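# Unpack folded necktie flat; keep block and ball in basket

## Task

Lift the folded necktie out of the basket and put it down entirely outside the basket, flat on the table, still doubled over with one half resting on the other, laid out straight with no bunching, twisting, extra folds or edge-up sections. Leave the block and the ball inside the basket, and the basket upright and flat on the table. Then release the tie and pull the grippers away.

## Robot and tools

Robot: two arms, left_arm and right_arm, each on a tilted plate joined to a shared metal frame behind them. The plate and its half of the frame count as part of that arm for proximity warnings. Each gripper has two fingers that point along its own +z axis and close along its y axis. end_effector_position is the spot between the finger pads, about 1 cm short of the tips.

Frames: the scene frame has its origin at table height, midway between the nominal bases, +z up, +x out over the table, and left_arm on the +y side (camera image sides may not match). Fixed cameras and the table use the scene frame. Every hand pose, velocity, target and wrist-camera pose of an arm is given in that arm's own base frame. Calibrated bases in the scene frame: left_arm at (+0.016, +0.242, +0.298) m, quat_wxyz (+0.979, -0.172, +0.106, +0.016), up direction in its frame (-0.213, -0.333, +0.919); right_arm at (-0.007, -0.315, +0.298) m, quat_wxyz (+0.979, +0.168, +0.112, +0.019), up (-0.213, +0.333, +0.919). Reported hand positions and orientations may be off by a few cm, more at long reach.

A row is 16 plain numbers: left_arm x, y, z (metres), qw, qx, qy, qz (w first), opening, then the same eight for right_arm. Position and quaternion are an absolute pose target for that gripper in that arm's base frame. Opening runs -1 (closed) to +1 (fully open, 0.094 m). Always fill both halves; to keep an arm still, resend the exact pose from the last result taken before it stopped, plus its intended opening. To keep a gripper's orientation, repeat your own quaternion rather than the drifting reported one. Sending 0 as an opening is a real command.

execute_actions(actions, cameras): actions is a list of actions; each action is a list of up to 15 rows, one per 1/30 s step; a short action repeats its last row to fill 15 steps. Any target more than 0.6 m from its gripper along any gripper axis gets the action refused for both arms; a malformed action or a failing first action rejects the whole call. An empty list just reports state and images. cameras: omitted, null or ["all"] gives all; [] gives none; names are cam_high, cam_low, cam_roll_left, cam_roll_right, cam_left_wrist, cam_right_wrist.

move(target, speed, blend, opening_speed, blocking, cameras): target is one 16-number row or a list of up to 15 rows (absolute poses, no 0.6 m limit), sharing a 10 s cap. Paths are straight lines from each arm's Hand target, ending together, at least 0.5 s long. speed in m/s, 0.002 to 0.5, default 0.25 (turn rate up to twice that in rad/s), one value or one per target. blend in m rounds corners of a list; 0 stops at each point. opening_speed, at least 0.2 per second on the -1..+1 scale, ramps the fingers; use a slow one near its minimum when closing on soft cloth. New openings in later list rows are applied only after all arms stop there. blocking=false returns after about 0.5 s while the move continues; a new move replaces it. Moves do not avoid obstacles or the other arm, and grippers lag and overshoot more when fast or when the arm is nearly straight.

wait(seconds 0 to 10) lets time pass holding the last command. stop() brakes a running move. zoom_image(camera, region [x0, y0, x1, y1] in pixels, at most 504x504) magnifies the latest image of a camera. Image sizes: fixed cameras 896x504, wrist cameras 672x504. finished_scene(scene) ends the scene for good; call it only after the tie is placed, released and the arms are clear.

Results: each arm's end_effector_position and end_effector_quat_wxyz, a Hand target (where the arm is now actually being driven, often short of your command, so send the remainder next), Tool commands, Joint positions (last number is measured opening in metres), joint torques (may wrap at ±28 N m on joints 1 to 3), Joint velocities ("within noise" means at rest), grip_measured (opening on the command scale, up to about 1.6 mm wide when empty, narrower than a squeezed part) and grip_effort_nm (motor effort, negative closing; not a pad force). execute_actions results also list some step positions. Move results add a "move:" line: done, off_target, moving, held or fault, per arm; limits=paced means the sent pose was clipped, limits=held means steps were withheld. Done does not prove contact or no contact.

Control: each step the command is clipped to within 100 mm and 20 degrees of the measured pose. Friction and gravity can leave a gripper a centimetre or more off target in free air. Very small moves may not start.

Avoid: dropping items or releasing them while moving; fast or deep contacts (pressing harder the farther past contact the target is); bringing the two grippers or arms together (the clearance check does not guard gripper-to-gripper contact); paths near an arm's own base or with the wrist near the first joint axis, which can flip the shoulder; knocking the basket over or anything off the table. Motor heat rises from holding loads, reaching far, or pushing at unreachable poses; MOTOR HOT appears near 75 °C, and an OVER-TEMPERATURE FAULT at 90 °C folds that arm away for the rest of the scene. Random tugs on held parts or loose objects may occur.

Each tool is called after "Request:" in YAML: its name, and indented under it one key for each argument.

## Session

Request:
execute_actions:
  actions: []

Scene clock: 0.00 s.
left_arm: end_effector_position=(+0.3660, +0.1590, -0.0522) grip_measured=+1.000 grip_effort_nm=n/a end_effector_quat_wxyz=(+0.423, -0.226, +0.846, +0.231) | right_arm: end_effector_position=(+0.2843, -0.0122, -0.0956) grip_measured=+1.000 grip_effort_nm=n/a end_effector_quat_wxyz=(+0.063, -0.565, +0.818, +0.084)
Joint positions: left_arm=[0.208 2.181 0.51 1.032 -0.459 -0.081 0.094] | right_arm=[-0.176 2.049 0.865 -0.417 -0.208 -1.389 0.094]
Joint velocities: within noise
Joint torques (N m): no reading
Motor temperatures (°C): left_arm=[29 32 29 30 30 30 30] | right_arm=[31 32 35 31 29 29 30]
Heat: left arm: 32 °C; right arm: 35 °C.
Hand target: left_arm +0.3656, +0.1579, -0.0528; +0.422, -0.225, +0.847, +0.231 | right_arm +0.2841, -0.0096, -0.0957; +0.065, -0.567, +0.816, +0.088
Tool commands: left_gripper/opening=+1.0 right_gripper/opening=+1.0

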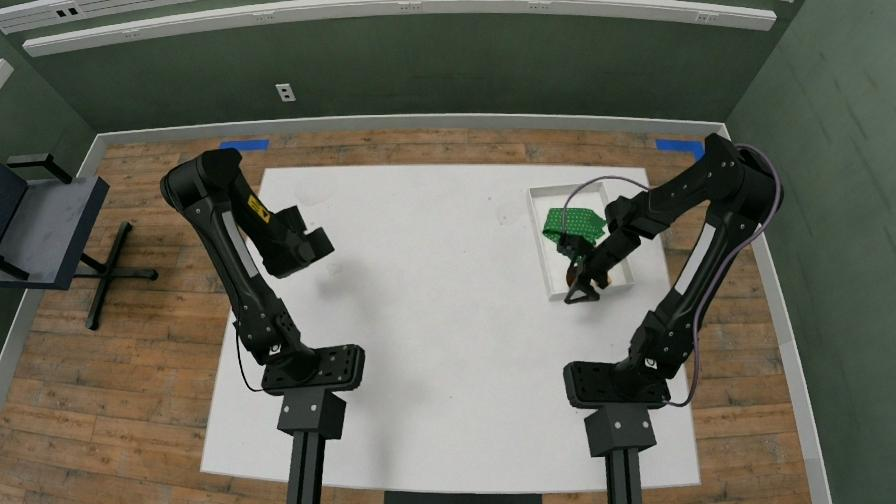

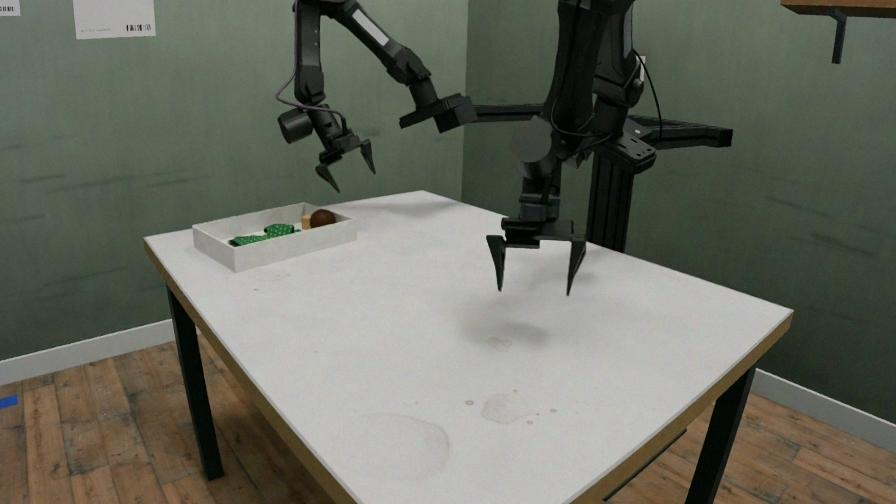

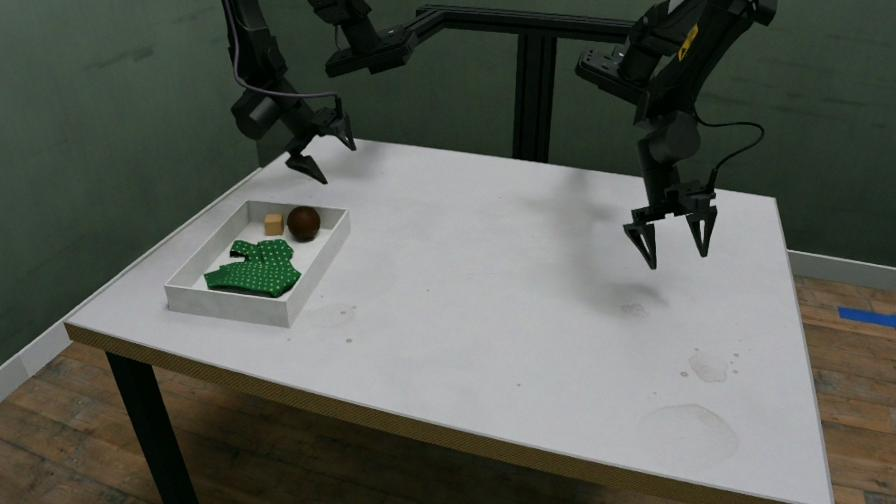

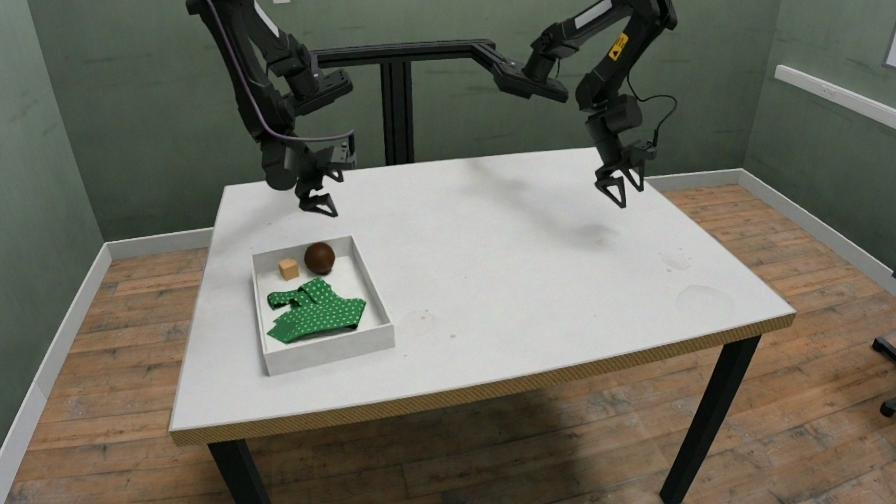

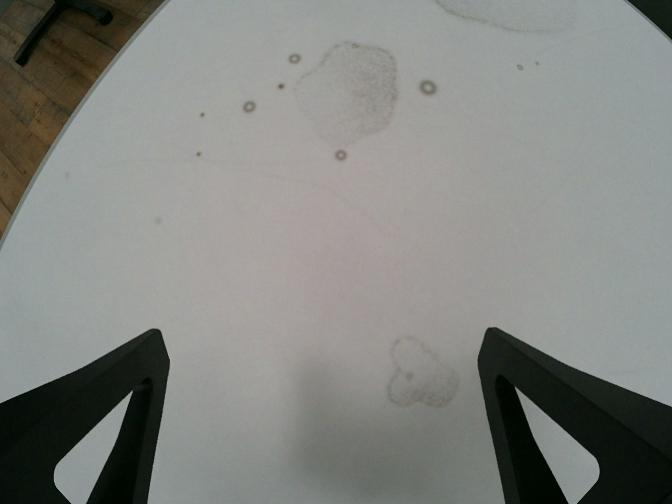

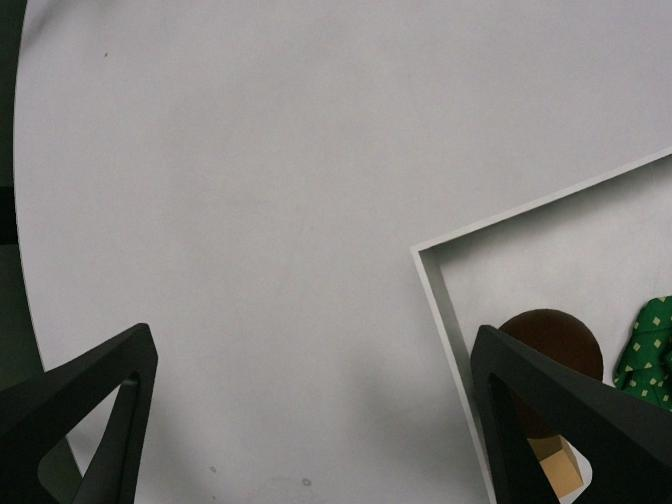

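Request:
zoom_image:
  camera: "cam_roll_right"
  region: [220, 200, 440, 400]

Request:
zoom_image:
  camera: "cam_roll_left"
  region: [140, 170, 380, 350]

Request:
zoom_image:
  camera: "cam_high"
  region: [500, 150, 700, 320]

Scaled by 2.291.

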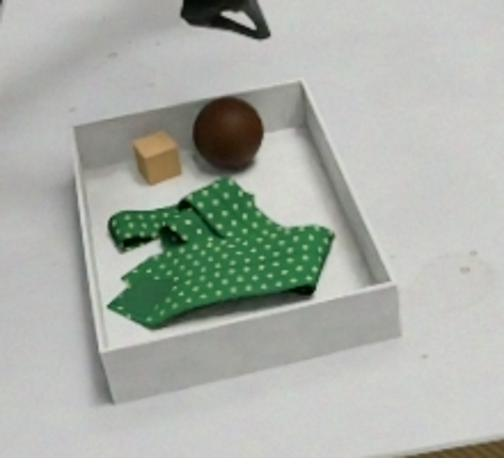

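Scaled by 2.100.

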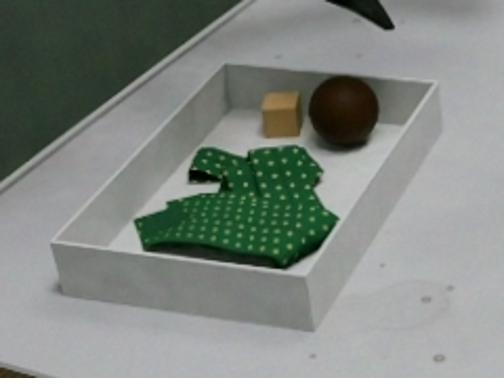

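Scaled by 2.520.

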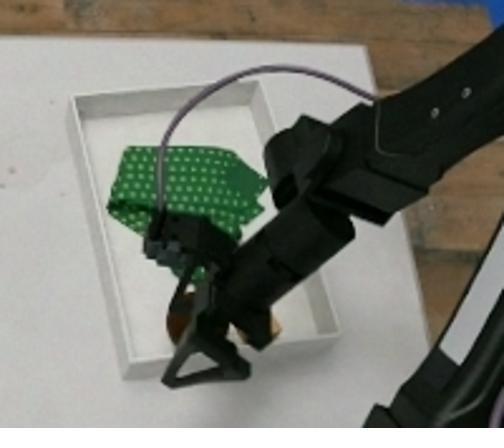

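Request:
move:
  target: [0.3660,0.1590,-0.0522,0.423,-0.226,0.846,0.231,1,0.2617,-0.0018,0.0090,0.112,0.019,0.979,-0.168,1]

Scene clock: 51.30 s.
left_arm: end_effector_position=(+0.3660, +0.1590, -0.0522) grip_measured=+1.000 grip_effort_nm=-0.017 end_effector_quat_wxyz=(+0.423, -0.226, +0.846, +0.231) | right_arm: end_effector_position=(+0.2579, -0.0044, +0.0024) grip_measured=+1.000 grip_effort_nm=-0.032 end_effector_quat_wxyz=(+0.106, +0.022, +0.981, -0.164)
Joint positions: left_arm=[0.208 2.181 0.51 1.032 -0.459 -0.081 0.094] | right_arm=[0.232 1.548 0.691 -0.586 0.371 0.252 0.094]
Joint velocities: within noise
Joint torques (N m): left_arm=[-2.06 -8.14 0.68 1.26 -0.08 0.04] | right_arm=[3.17 -5.71 7.08 0.32 0.15 0.1]
Motor temperatures (°C): left_arm=[29 33 29 33 30 29 30] | right_arm=[31 35 35 31 29 29 30]
Heat: left arm: 33 °C; right arm: 35 °C.
Hand target: left_arm +0.3660, +0.1590, -0.0521; +0.423, -0.226, +0.846, +0.231 | right_arm +0.2617, -0.0018, +0.0089; +0.112, +0.019, +0.979, -0.168
Off the commanded pose: left_arm 0.000 m, 0 deg | right_arm 0.008 m, 1 deg.
move: done

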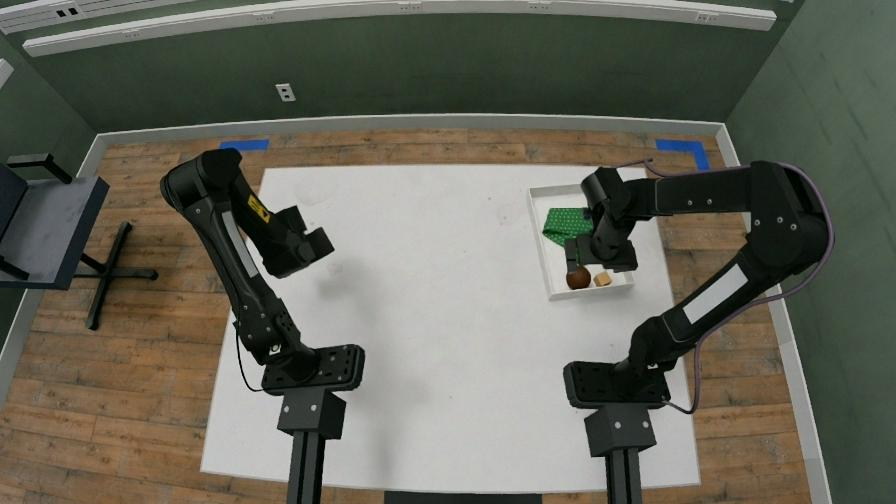

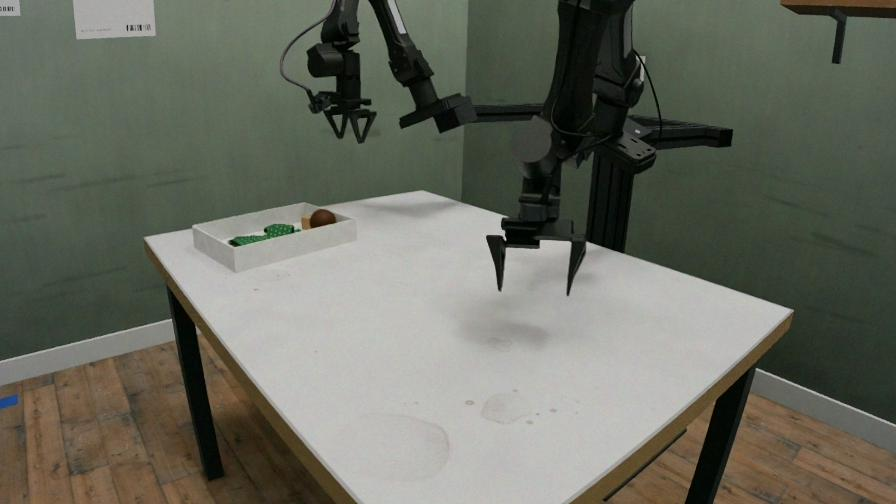

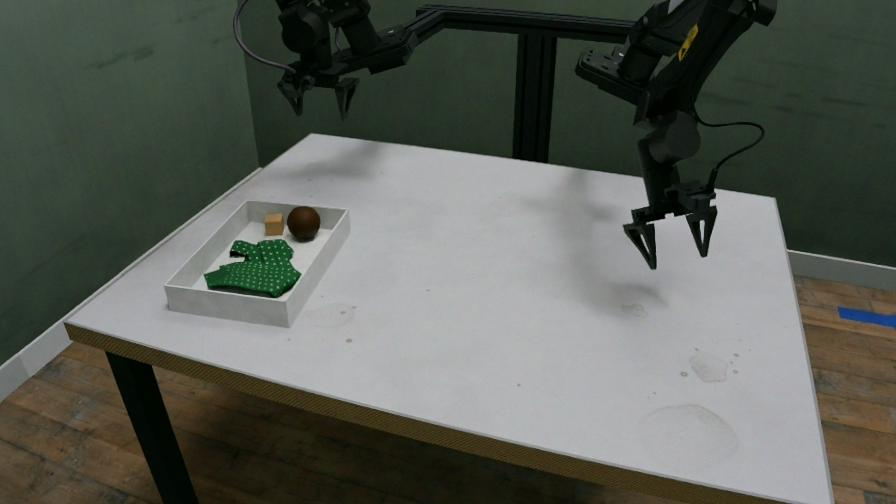

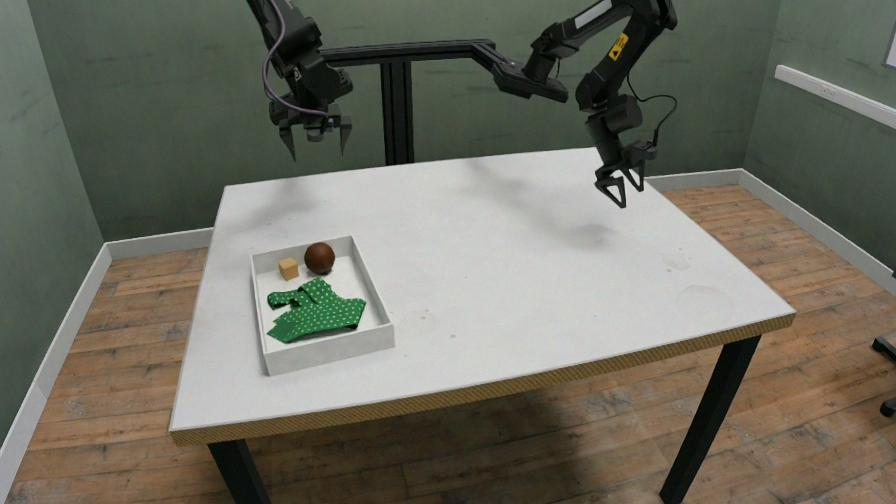

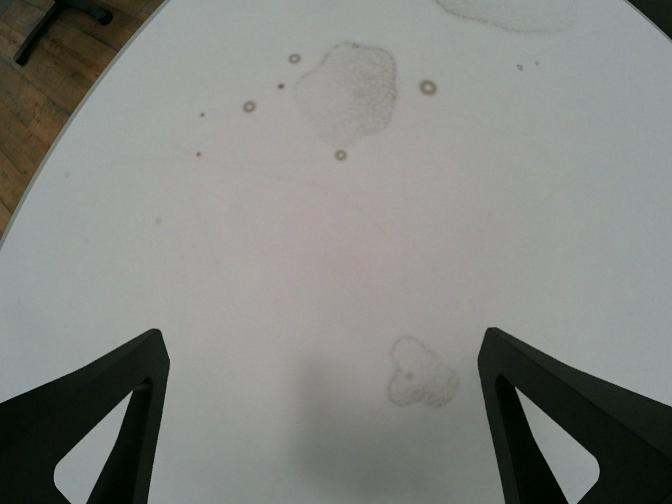

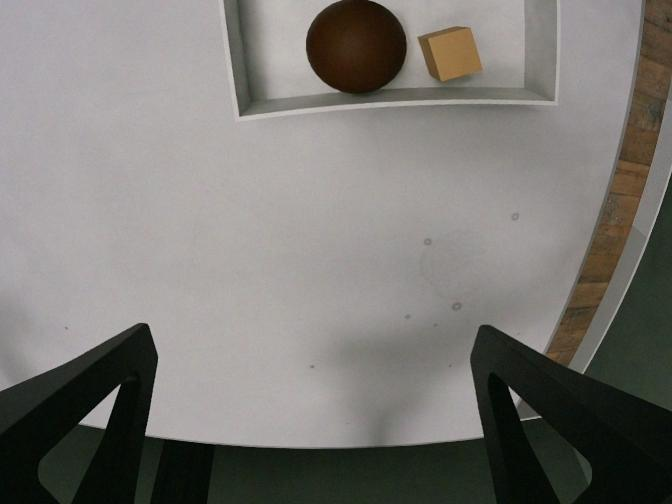

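Request:
move:
  target: [0.3660,0.1590,-0.0522,0.423,-0.226,0.846,0.231,1,0.4078,-0.0017,0.0429,0.112,0.019,0.979,-0.168,1]
  cameras: ["cam_high","cam_right_wrist"]

Request:
zoom_image:
  camera: "cam_right_wrist"
  region: [150, 0, 600, 504]

Scene clock: 59.20 s.
left_arm: end_effector_position=(+0.3660, +0.1590, -0.0522) grip_measured=+1.000 grip_effort_nm=-0.017 end_effector_quat_wxyz=(+0.423, -0.226, +0.846, +0.231) | right_arm: end_effector_position=(+0.4082, +0.0009, +0.0478) grip_measured=+1.000 grip_effort_nm=-0.037 end_effector_quat_wxyz=(+0.126, +0.021, +0.978, -0.166)
Joint positions: left_arm=[0.208 2.181 0.51 1.032 -0.459 -0.081 0.094] | right_arm=[0.159 1.955 1.375 -0.793 0.371 0.165 0.094]
Joint velocities: within noise
Joint torques (N m): left_arm=[-2.04 -8.2 0.72 1.25 -0.06 0.02] | right_arm=[2.97 -7.47 8.01 0.38 -0.01 -0.06]
Motor temperatures (°C): left_arm=[29 33 28 33 30 29 29] | right_arm=[31 34 35 30 29 29 30]
Heat: left arm: 33 °C; right arm: 35 °C.
Hand target: left_arm +0.3660, +0.1590, -0.0521; +0.423, -0.226, +0.846, +0.231 | right_arm +0.4077, -0.0017, +0.0429; +0.112, +0.019, +0.979, -0.168
Off the commanded pose: left_arm 0.000 m, 0 deg | right_arm 0.006 m, 2 deg.
move: done
Images, in order (width x height): cam_high 896x504, cam_right_wrist 672x504.

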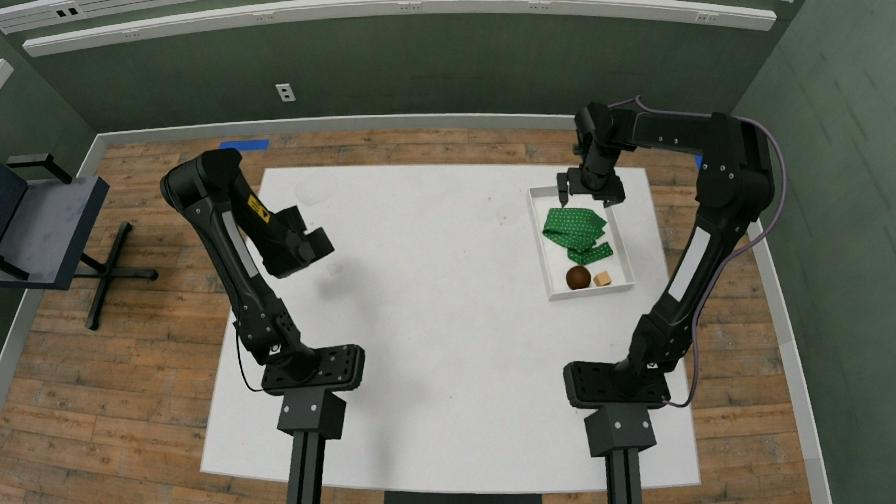

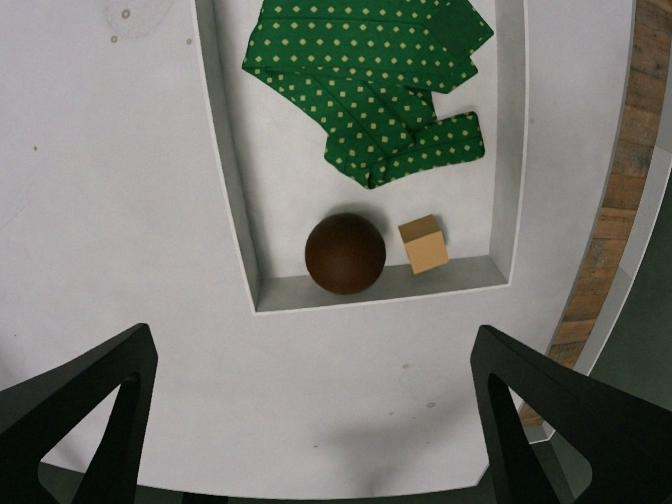

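Scaled by 1.000.

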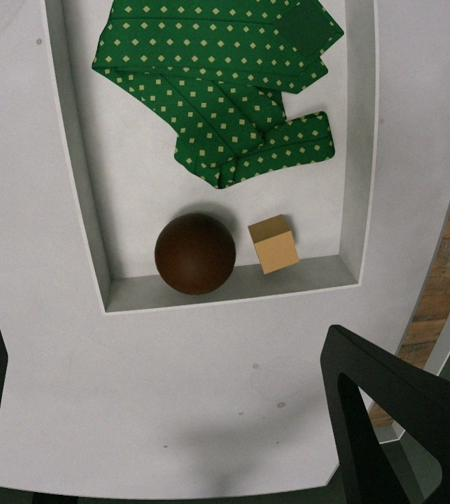

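Request:
zoom_image:
  camera: "cam_high"
  region: [510, 160, 660, 310]

Scaled by 3.360.

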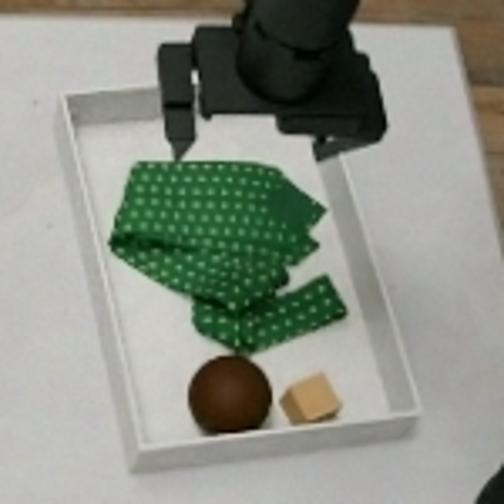

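Request:
move:
  target: [0.3660,0.1590,-0.0522,0.423,-0.226,0.846,0.231,1,0.3151,-0.0939,0.0004,0.1881,0.5771,0.7911,-0.0734,0.2]
  cameras: ["cam_high","cam_right_wrist","cam_roll_right"]

Scene clock: 124.40 s.
left_arm: end_effector_position=(+0.3660, +0.1590, -0.0522) grip_measured=+1.000 grip_effort_nm=-0.012 end_effector_quat_wxyz=(+0.423, -0.226, +0.846, +0.231) | right_arm: end_effector_position=(+0.3148, -0.0932, -0.0026) grip_measured=+0.202 grip_effort_nm=-0.134 end_effector_quat_wxyz=(+0.180, +0.571, +0.797, -0.082)
Joint positions: left_arm=[0.208 2.181 0.51 1.032 -0.459 -0.081 0.094] | right_arm=[-0.121 1.731 0.856 -0.449 0.317 1.083 0.056]
Joint velocities: within noise
Joint torques (N m): left_arm=[-2.07 -8.16 0.7 1.25 -0.07 0.03] | right_arm=[1.7 -8.95 3.51 0.64 -0.08 0.1]
Motor temperatures (°C): left_arm=[29 33 28 34 30 29 29] | right_arm=[32 34 36 30 29 29 30]
Heat: left arm: 34 °C; right arm: 36 °C.
Hand target: left_arm +0.3660, +0.1590, -0.0521; +0.423, -0.226, +0.846, +0.231 | right_arm +0.3151, -0.0939, +0.0005; +0.188, +0.577, +0.791, -0.074
Off the commanded pose: left_arm 0.000 m, 0 deg | right_arm 0.003 m, 2 deg.
move: done
Images, in order (width x height): cam_high 896x504, cam_roll_right 896x504, cam_right_wrist 672x504.

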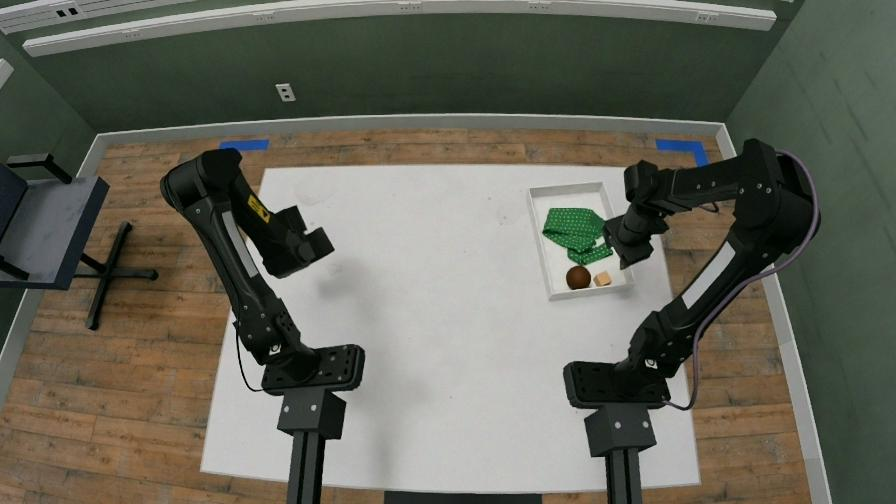

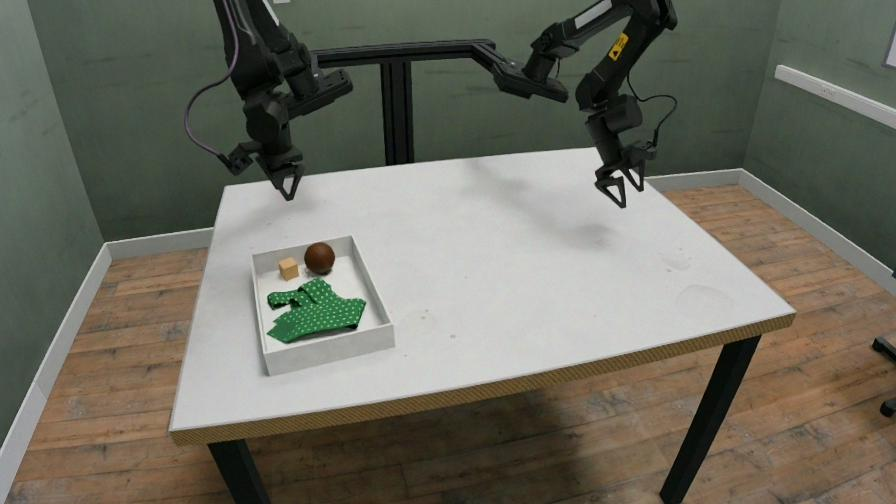

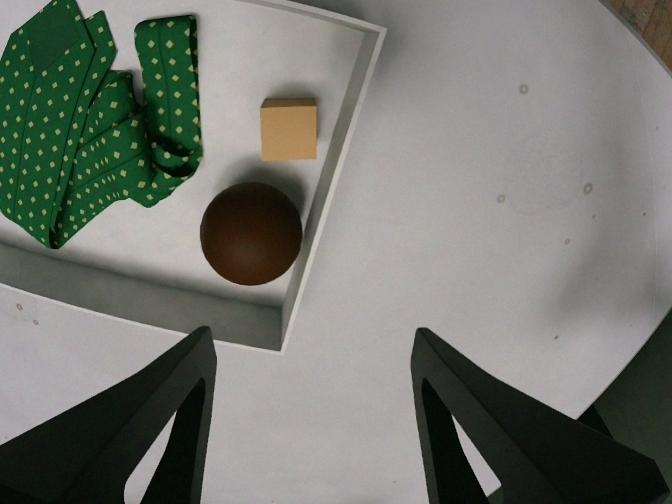

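Request:
move:
  target: [0.3660,0.1590,-0.0522,0.423,-0.226,0.846,0.231,1,0.4148,-0.1231,-0.0311,0.1881,0.5771,0.7911,-0.0734,0.2]
  cameras: ["cam_high","cam_right_wrist","cam_roll_right"]

Scene clock: 150.23 s.
left_arm: end_effector_position=(+0.3660, +0.1590, -0.0522) grip_measured=+1.000 grip_effort_nm=-0.012 end_effector_quat_wxyz=(+0.423, -0.226, +0.846, +0.231) | right_arm: end_effector_position=(+0.4154, -0.1211, -0.0243) grip_measured=+0.202 grip_effort_nm=-0.134 end_effector_quat_wxyz=(+0.199, +0.578, +0.789, -0.071)
Joint positions: left_arm=[0.208 2.181 0.51 1.032 -0.459 -0.081 0.094] | right_arm=[-0.162 2.087 1.244 -0.425 0.305 1.056 0.056]
Joint velocities: within noise
Joint torques (N m): left_arm=[-2.07 -8.16 0.69 1.26 -0.07 0.02] | right_arm=[2.39 -8.03 6.39 0.47 -0.08 -0.05]
Motor temperatures (°C): left_arm=[29 33 28 34 30 29 29] | right_arm=[31 34 35 30 29 29 30]
Heat: left arm: 34 °C; right arm: 35 °C.
Hand target: left_arm +0.3660, +0.1590, -0.0521; +0.423, -0.226, +0.846, +0.231 | right_arm +0.4146, -0.1230, -0.0310; +0.188, +0.577, +0.791, -0.073
Off the commanded pose: left_arm 0.000 m, 0 deg | right_arm 0.007 m, 1 deg.
move: done
Images, in order (width x height): cam_high 896x504, cam_roll_right 896x504, cam_right_wrist 672x504.

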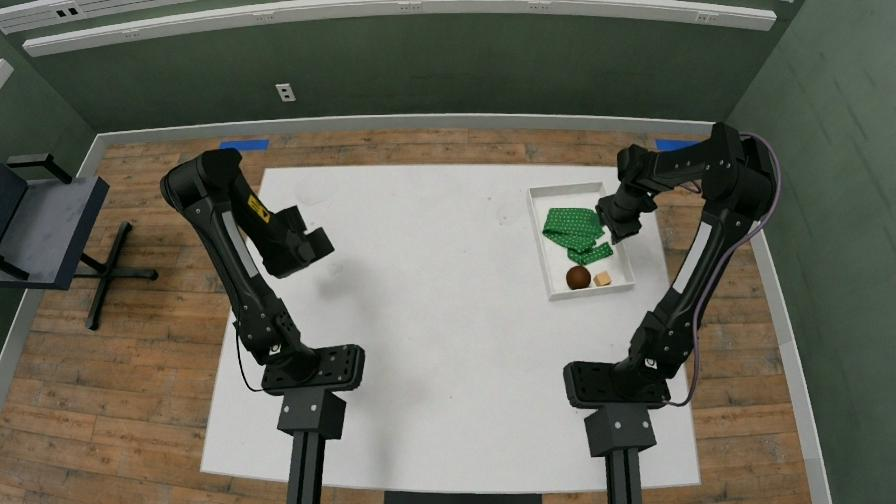

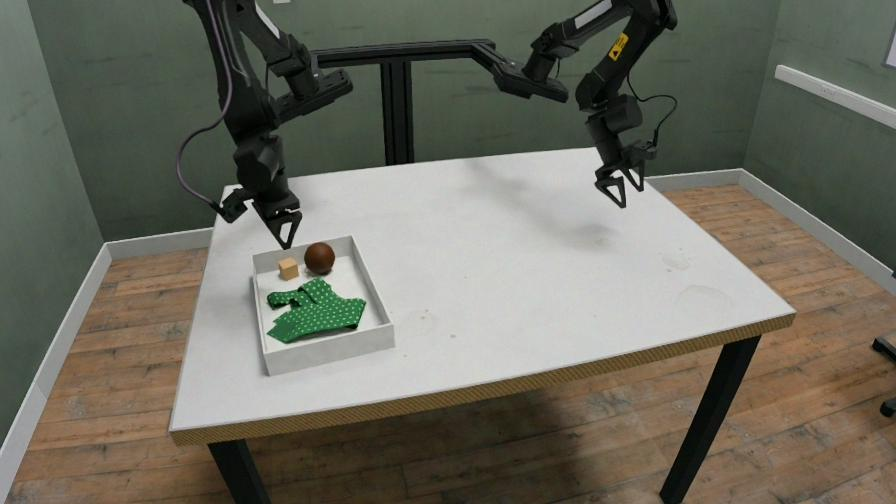

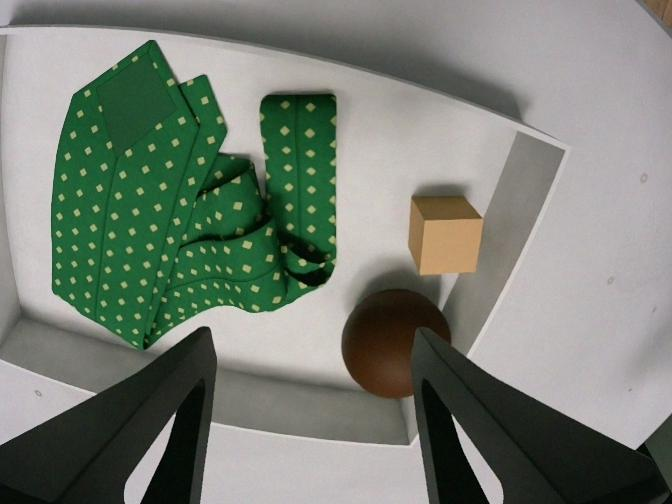

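Request:
move:
  target: [0.3660,0.1590,-0.0522,0.423,-0.226,0.846,0.231,1,0.4439,-0.1578,-0.0771,0.1881,0.5771,0.7911,-0.0734,0.2]
  cameras: ["cam_low","cam_right_wrist","cam_roll_right"]
  speed: 0.15

Scene clock: 162.73 s.
left_arm: end_effector_position=(+0.3660, +0.1590, -0.0522) grip_measured=+1.000 grip_effort_nm=-0.007 end_effector_quat_wxyz=(+0.423, -0.226, +0.846, +0.231) | right_arm: end_effector_position=(+0.4399, -0.1561, -0.0707) grip_measured=+0.202 grip_effort_nm=-0.134 end_effector_quat_wxyz=(+0.188, +0.578, +0.790, -0.077)
Joint positions: left_arm=[0.208 2.181 0.51 1.032 -0.459 -0.081 0.094] | right_arm=[-0.236 2.297 1.39 -0.366 0.285 0.985 0.056]
Joint velocities: within noise
Joint torques (N m): left_arm=[-2.07 -8.2 0.72 1.26 -0.07 0.02] | right_arm=[2.74 -8.94 5.78 0.65 -0.09 -0.07]
Motor temperatures (°C): left_arm=[29 33 28 34 30 29 29] | right_arm=[31 35 35 30 29 29 30]
Heat: left arm: 34 °C; right arm: 35 °C.
Hand target: left_arm +0.3660, +0.1590, -0.0521; +0.423, -0.226, +0.846, +0.231 | right_arm +0.4437, -0.1577, -0.0769; +0.188, +0.577, +0.791, -0.073
Off the commanded pose: left_arm 0.000 m, 0 deg | right_arm 0.008 m, 0 deg.
move: done
Images, in order (width x height): cam_low 896x504, cam_roll_right 896x504, cam_right_wrist 672x504.

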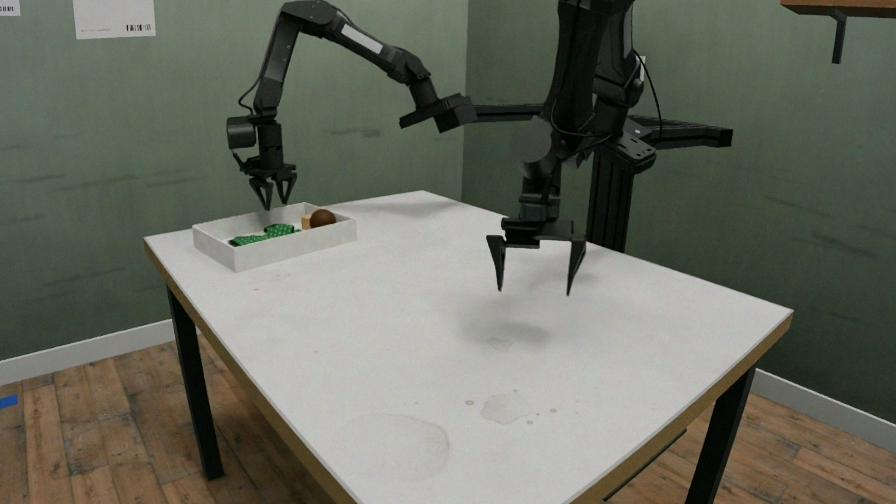

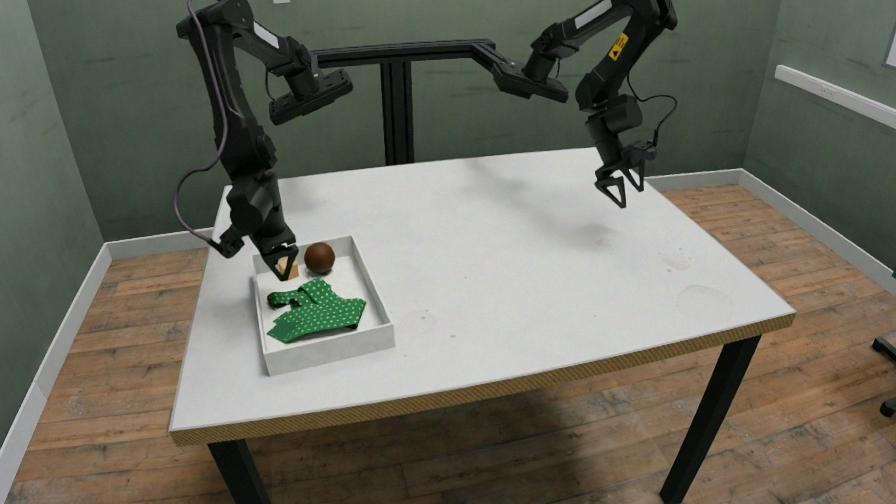

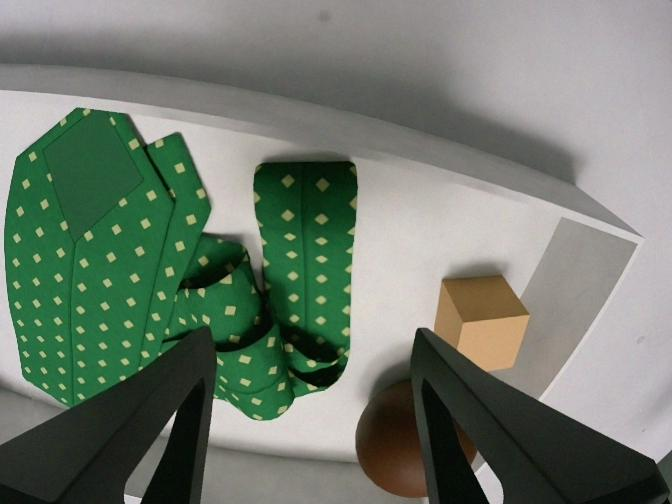

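Request:
move:
  target: [0.3660,0.1590,-0.0522,0.423,-0.226,0.846,0.231,1,0.454,-0.167,-0.118,0.1881,0.5771,0.7911,-0.0734,0.25]
  cameras: ["cam_low","cam_right_wrist","cam_roll_right"]
  speed: 0.1

Scene clock: 172.37 s.
left_arm: end_effector_position=(+0.3660, +0.1590, -0.0522) grip_measured=+1.000 grip_effort_nm=-0.017 end_effector_quat_wxyz=(+0.423, -0.226, +0.846, +0.231) | right_arm: end_effector_position=(+0.4518, -0.1640, -0.1105) grip_measured=+0.248 grip_effort_nm=0.081 end_effector_quat_wxyz=(+0.189, +0.577, +0.791, -0.076)
Joint positions: left_arm=[0.208 2.181 0.51 1.032 -0.459 -0.081 0.094] | right_arm=[-0.247 2.432 1.45 -0.285 0.28 0.97 0.059]
Joint velocities: within noise
Joint torques (N m): left_arm=[-2.06 -8.17 0.65 1.25 -0.07 0.02] | right_arm=[2.63 -9.05 5.26 0.67 -0.09 -0.06]
Motor temperatures (°C): left_arm=[29 33 28 34 30 29 29] | right_arm=[31 35 35 30 29 29 30]
Heat: left arm: 34 °C; right arm: 35 °C.
Hand target: left_arm +0.3660, +0.1590, -0.0521; +0.423, -0.226, +0.846, +0.231 | right_arm +0.4538, -0.1669, -0.1179; +0.188, +0.577, +0.791, -0.073
Off the commanded pose: left_arm 0.000 m, 0 deg | right_arm 0.008 m, 0 deg.
move: done
Images, in order (width x height): cam_low 896x504, cam_roll_right 896x504, cam_right_wrist 672x504.

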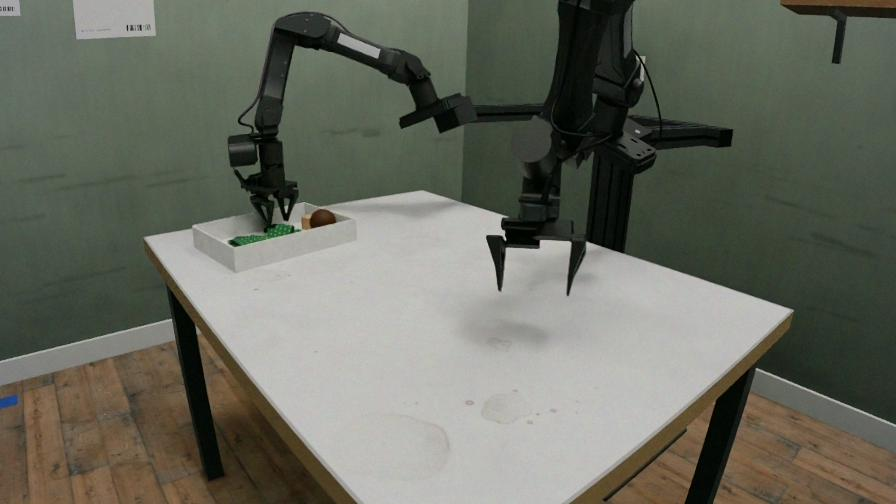

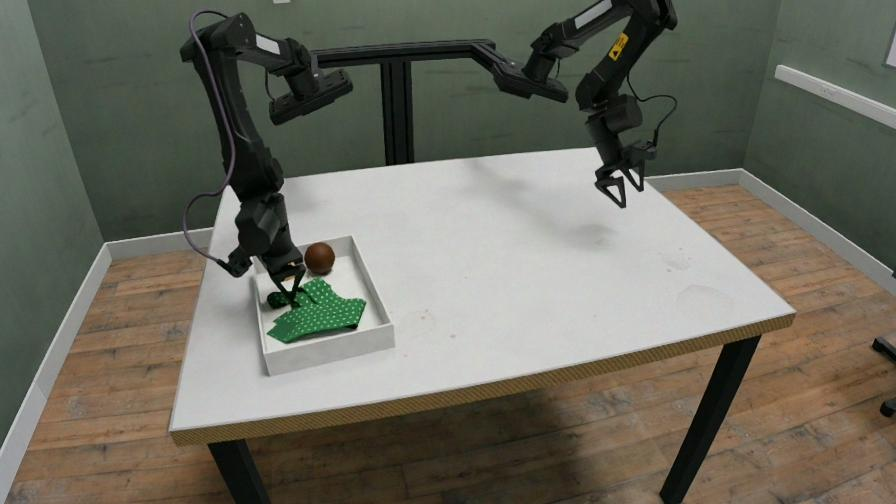

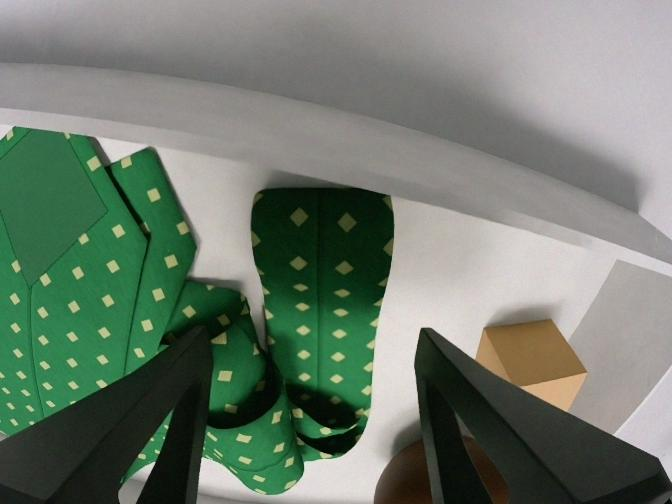

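Request:
move:
  target: [0.3660,0.1590,-0.0522,0.423,-0.226,0.846,0.231,1,0.460,-0.179,-0.139,0.1881,0.5771,0.7911,-0.0734,0.25]
  cameras: ["cam_low","cam_right_wrist","cam_roll_left"]
  speed: 0.06

Scene clock: 191.30 s.
left_arm: end_effector_position=(+0.3660, +0.1590, -0.0522) grip_measured=+1.000 grip_effort_nm=-0.012 end_effector_quat_wxyz=(+0.423, -0.226, +0.846, +0.231) | right_arm: end_effector_position=(+0.4594, -0.1762, -0.1289) grip_measured=+0.248 grip_effort_nm=0.085 end_effector_quat_wxyz=(+0.191, +0.577, +0.790, -0.075)
Joint positions: left_arm=[0.208 2.181 0.51 1.032 -0.459 -0.081 0.094] | right_arm=[-0.27 2.507 1.505 -0.255 0.273 0.948 0.059]
Joint velocities: within noise
Joint torques (N m): left_arm=[-2.06 -8.13 0.69 1.26 -0.07 0.02] | right_arm=[2.62 -8.85 5.09 0.67 -0.1 -0.06]
Motor temperatures (°C): left_arm=[29 33 28 34 30 29 29] | right_arm=[31 34 35 30 29 29 30]
Heat: left arm: 34 °C; right arm: 35 °C.
Hand target: left_arm +0.3660, +0.1590, -0.0521; +0.423, -0.226, +0.846, +0.231 | right_arm +0.4597, -0.1789, -0.1387; +0.188, +0.577, +0.791, -0.073
Off the commanded pose: left_arm 0.000 m, 0 deg | right_arm 0.010 m, 0 deg.
move: done
Images, in order (width x height): cam_low 896x504, cam_roll_left 896x504, cam_right_wrist 672x504.

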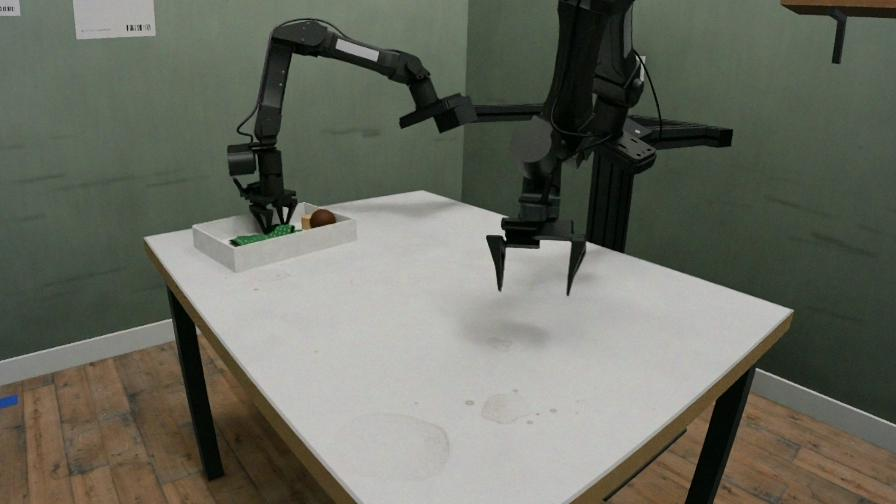

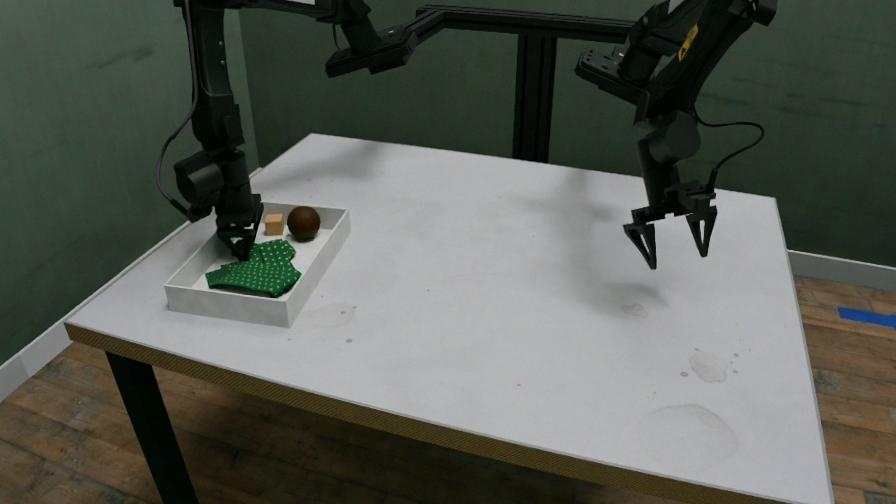

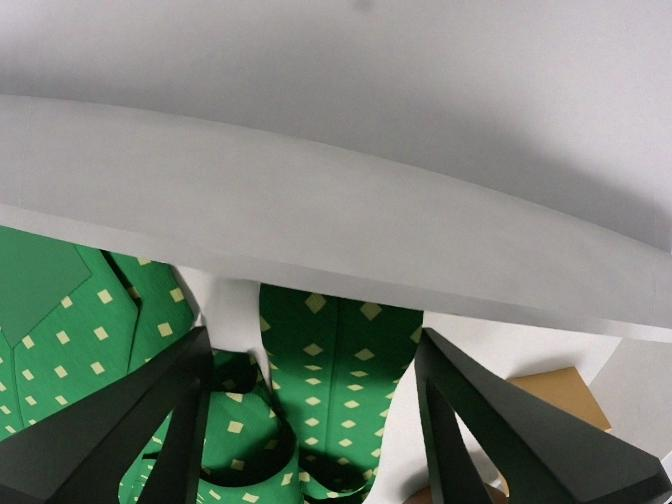

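Request:
move:
  target: [0.3660,0.1590,-0.0522,0.423,-0.226,0.846,0.231,1,0.4565,-0.1828,-0.1455,0.1881,0.5771,0.7911,-0.0734,0.3]
  cameras: ["cam_low","cam_right_wrist"]
  speed: 0.05

Scene clock: 199.90 s.
left_arm: end_effector_position=(+0.3660, +0.1590, -0.0522) grip_measured=+1.000 grip_effort_nm=-0.017 end_effector_quat_wxyz=(+0.423, -0.226, +0.846, +0.231) | right_arm: end_effector_position=(+0.4616, -0.1801, -0.1298) grip_measured=+0.298 grip_effort_nm=0.085 end_effector_quat_wxyz=(+0.197, +0.576, +0.790, -0.073)
Joint positions: left_arm=[0.208 2.181 0.51 1.032 -0.459 -0.081 0.094] | right_arm=[-0.278 2.512 1.505 -0.234 0.27 0.938 0.061]
Joint velocities: within noise
Joint torques (N m): left_arm=[-2.09 -8.23 0.69 1.24 -0.07 0.04] | right_arm=[2.43 -8.49 3.85 0.75 -0.09 -0.07]
Motor temperatures (°C): left_arm=[29 33 28 34 30 29 29] | right_arm=[32 34 35 30 29 29 30]
Heat: left arm: 34 °C; right arm: 35 °C.
Hand target: left_arm +0.3660, +0.1590, -0.0521; +0.423, -0.226, +0.846, +0.231 | right_arm +0.4559, -0.1824, -0.1450; +0.188, +0.577, +0.791, -0.073
Off the commanded pose: left_arm 0.000 m, 0 deg | right_arm 0.017 m, 1 deg.
move: off_target (right_arm)
Images, in order (width x height): cam_low 896x504, cam_right_wrist 672x504.

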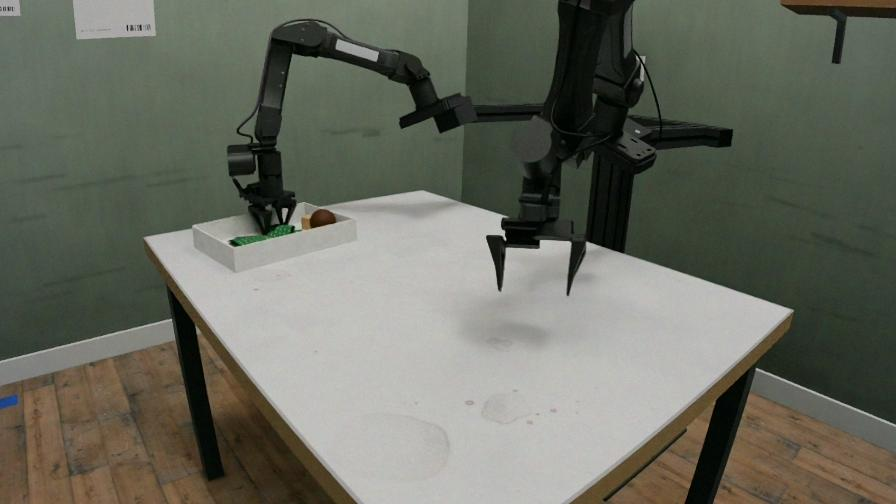

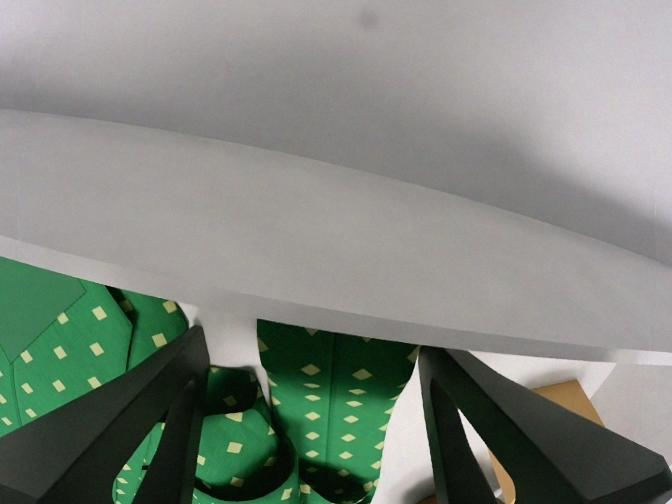

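Request:
zoom_image:
  camera: "cam_low"
  region: [190, 130, 370, 280]

Scaled by 2.800.

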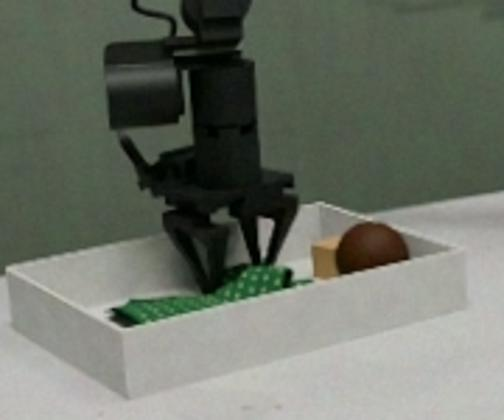

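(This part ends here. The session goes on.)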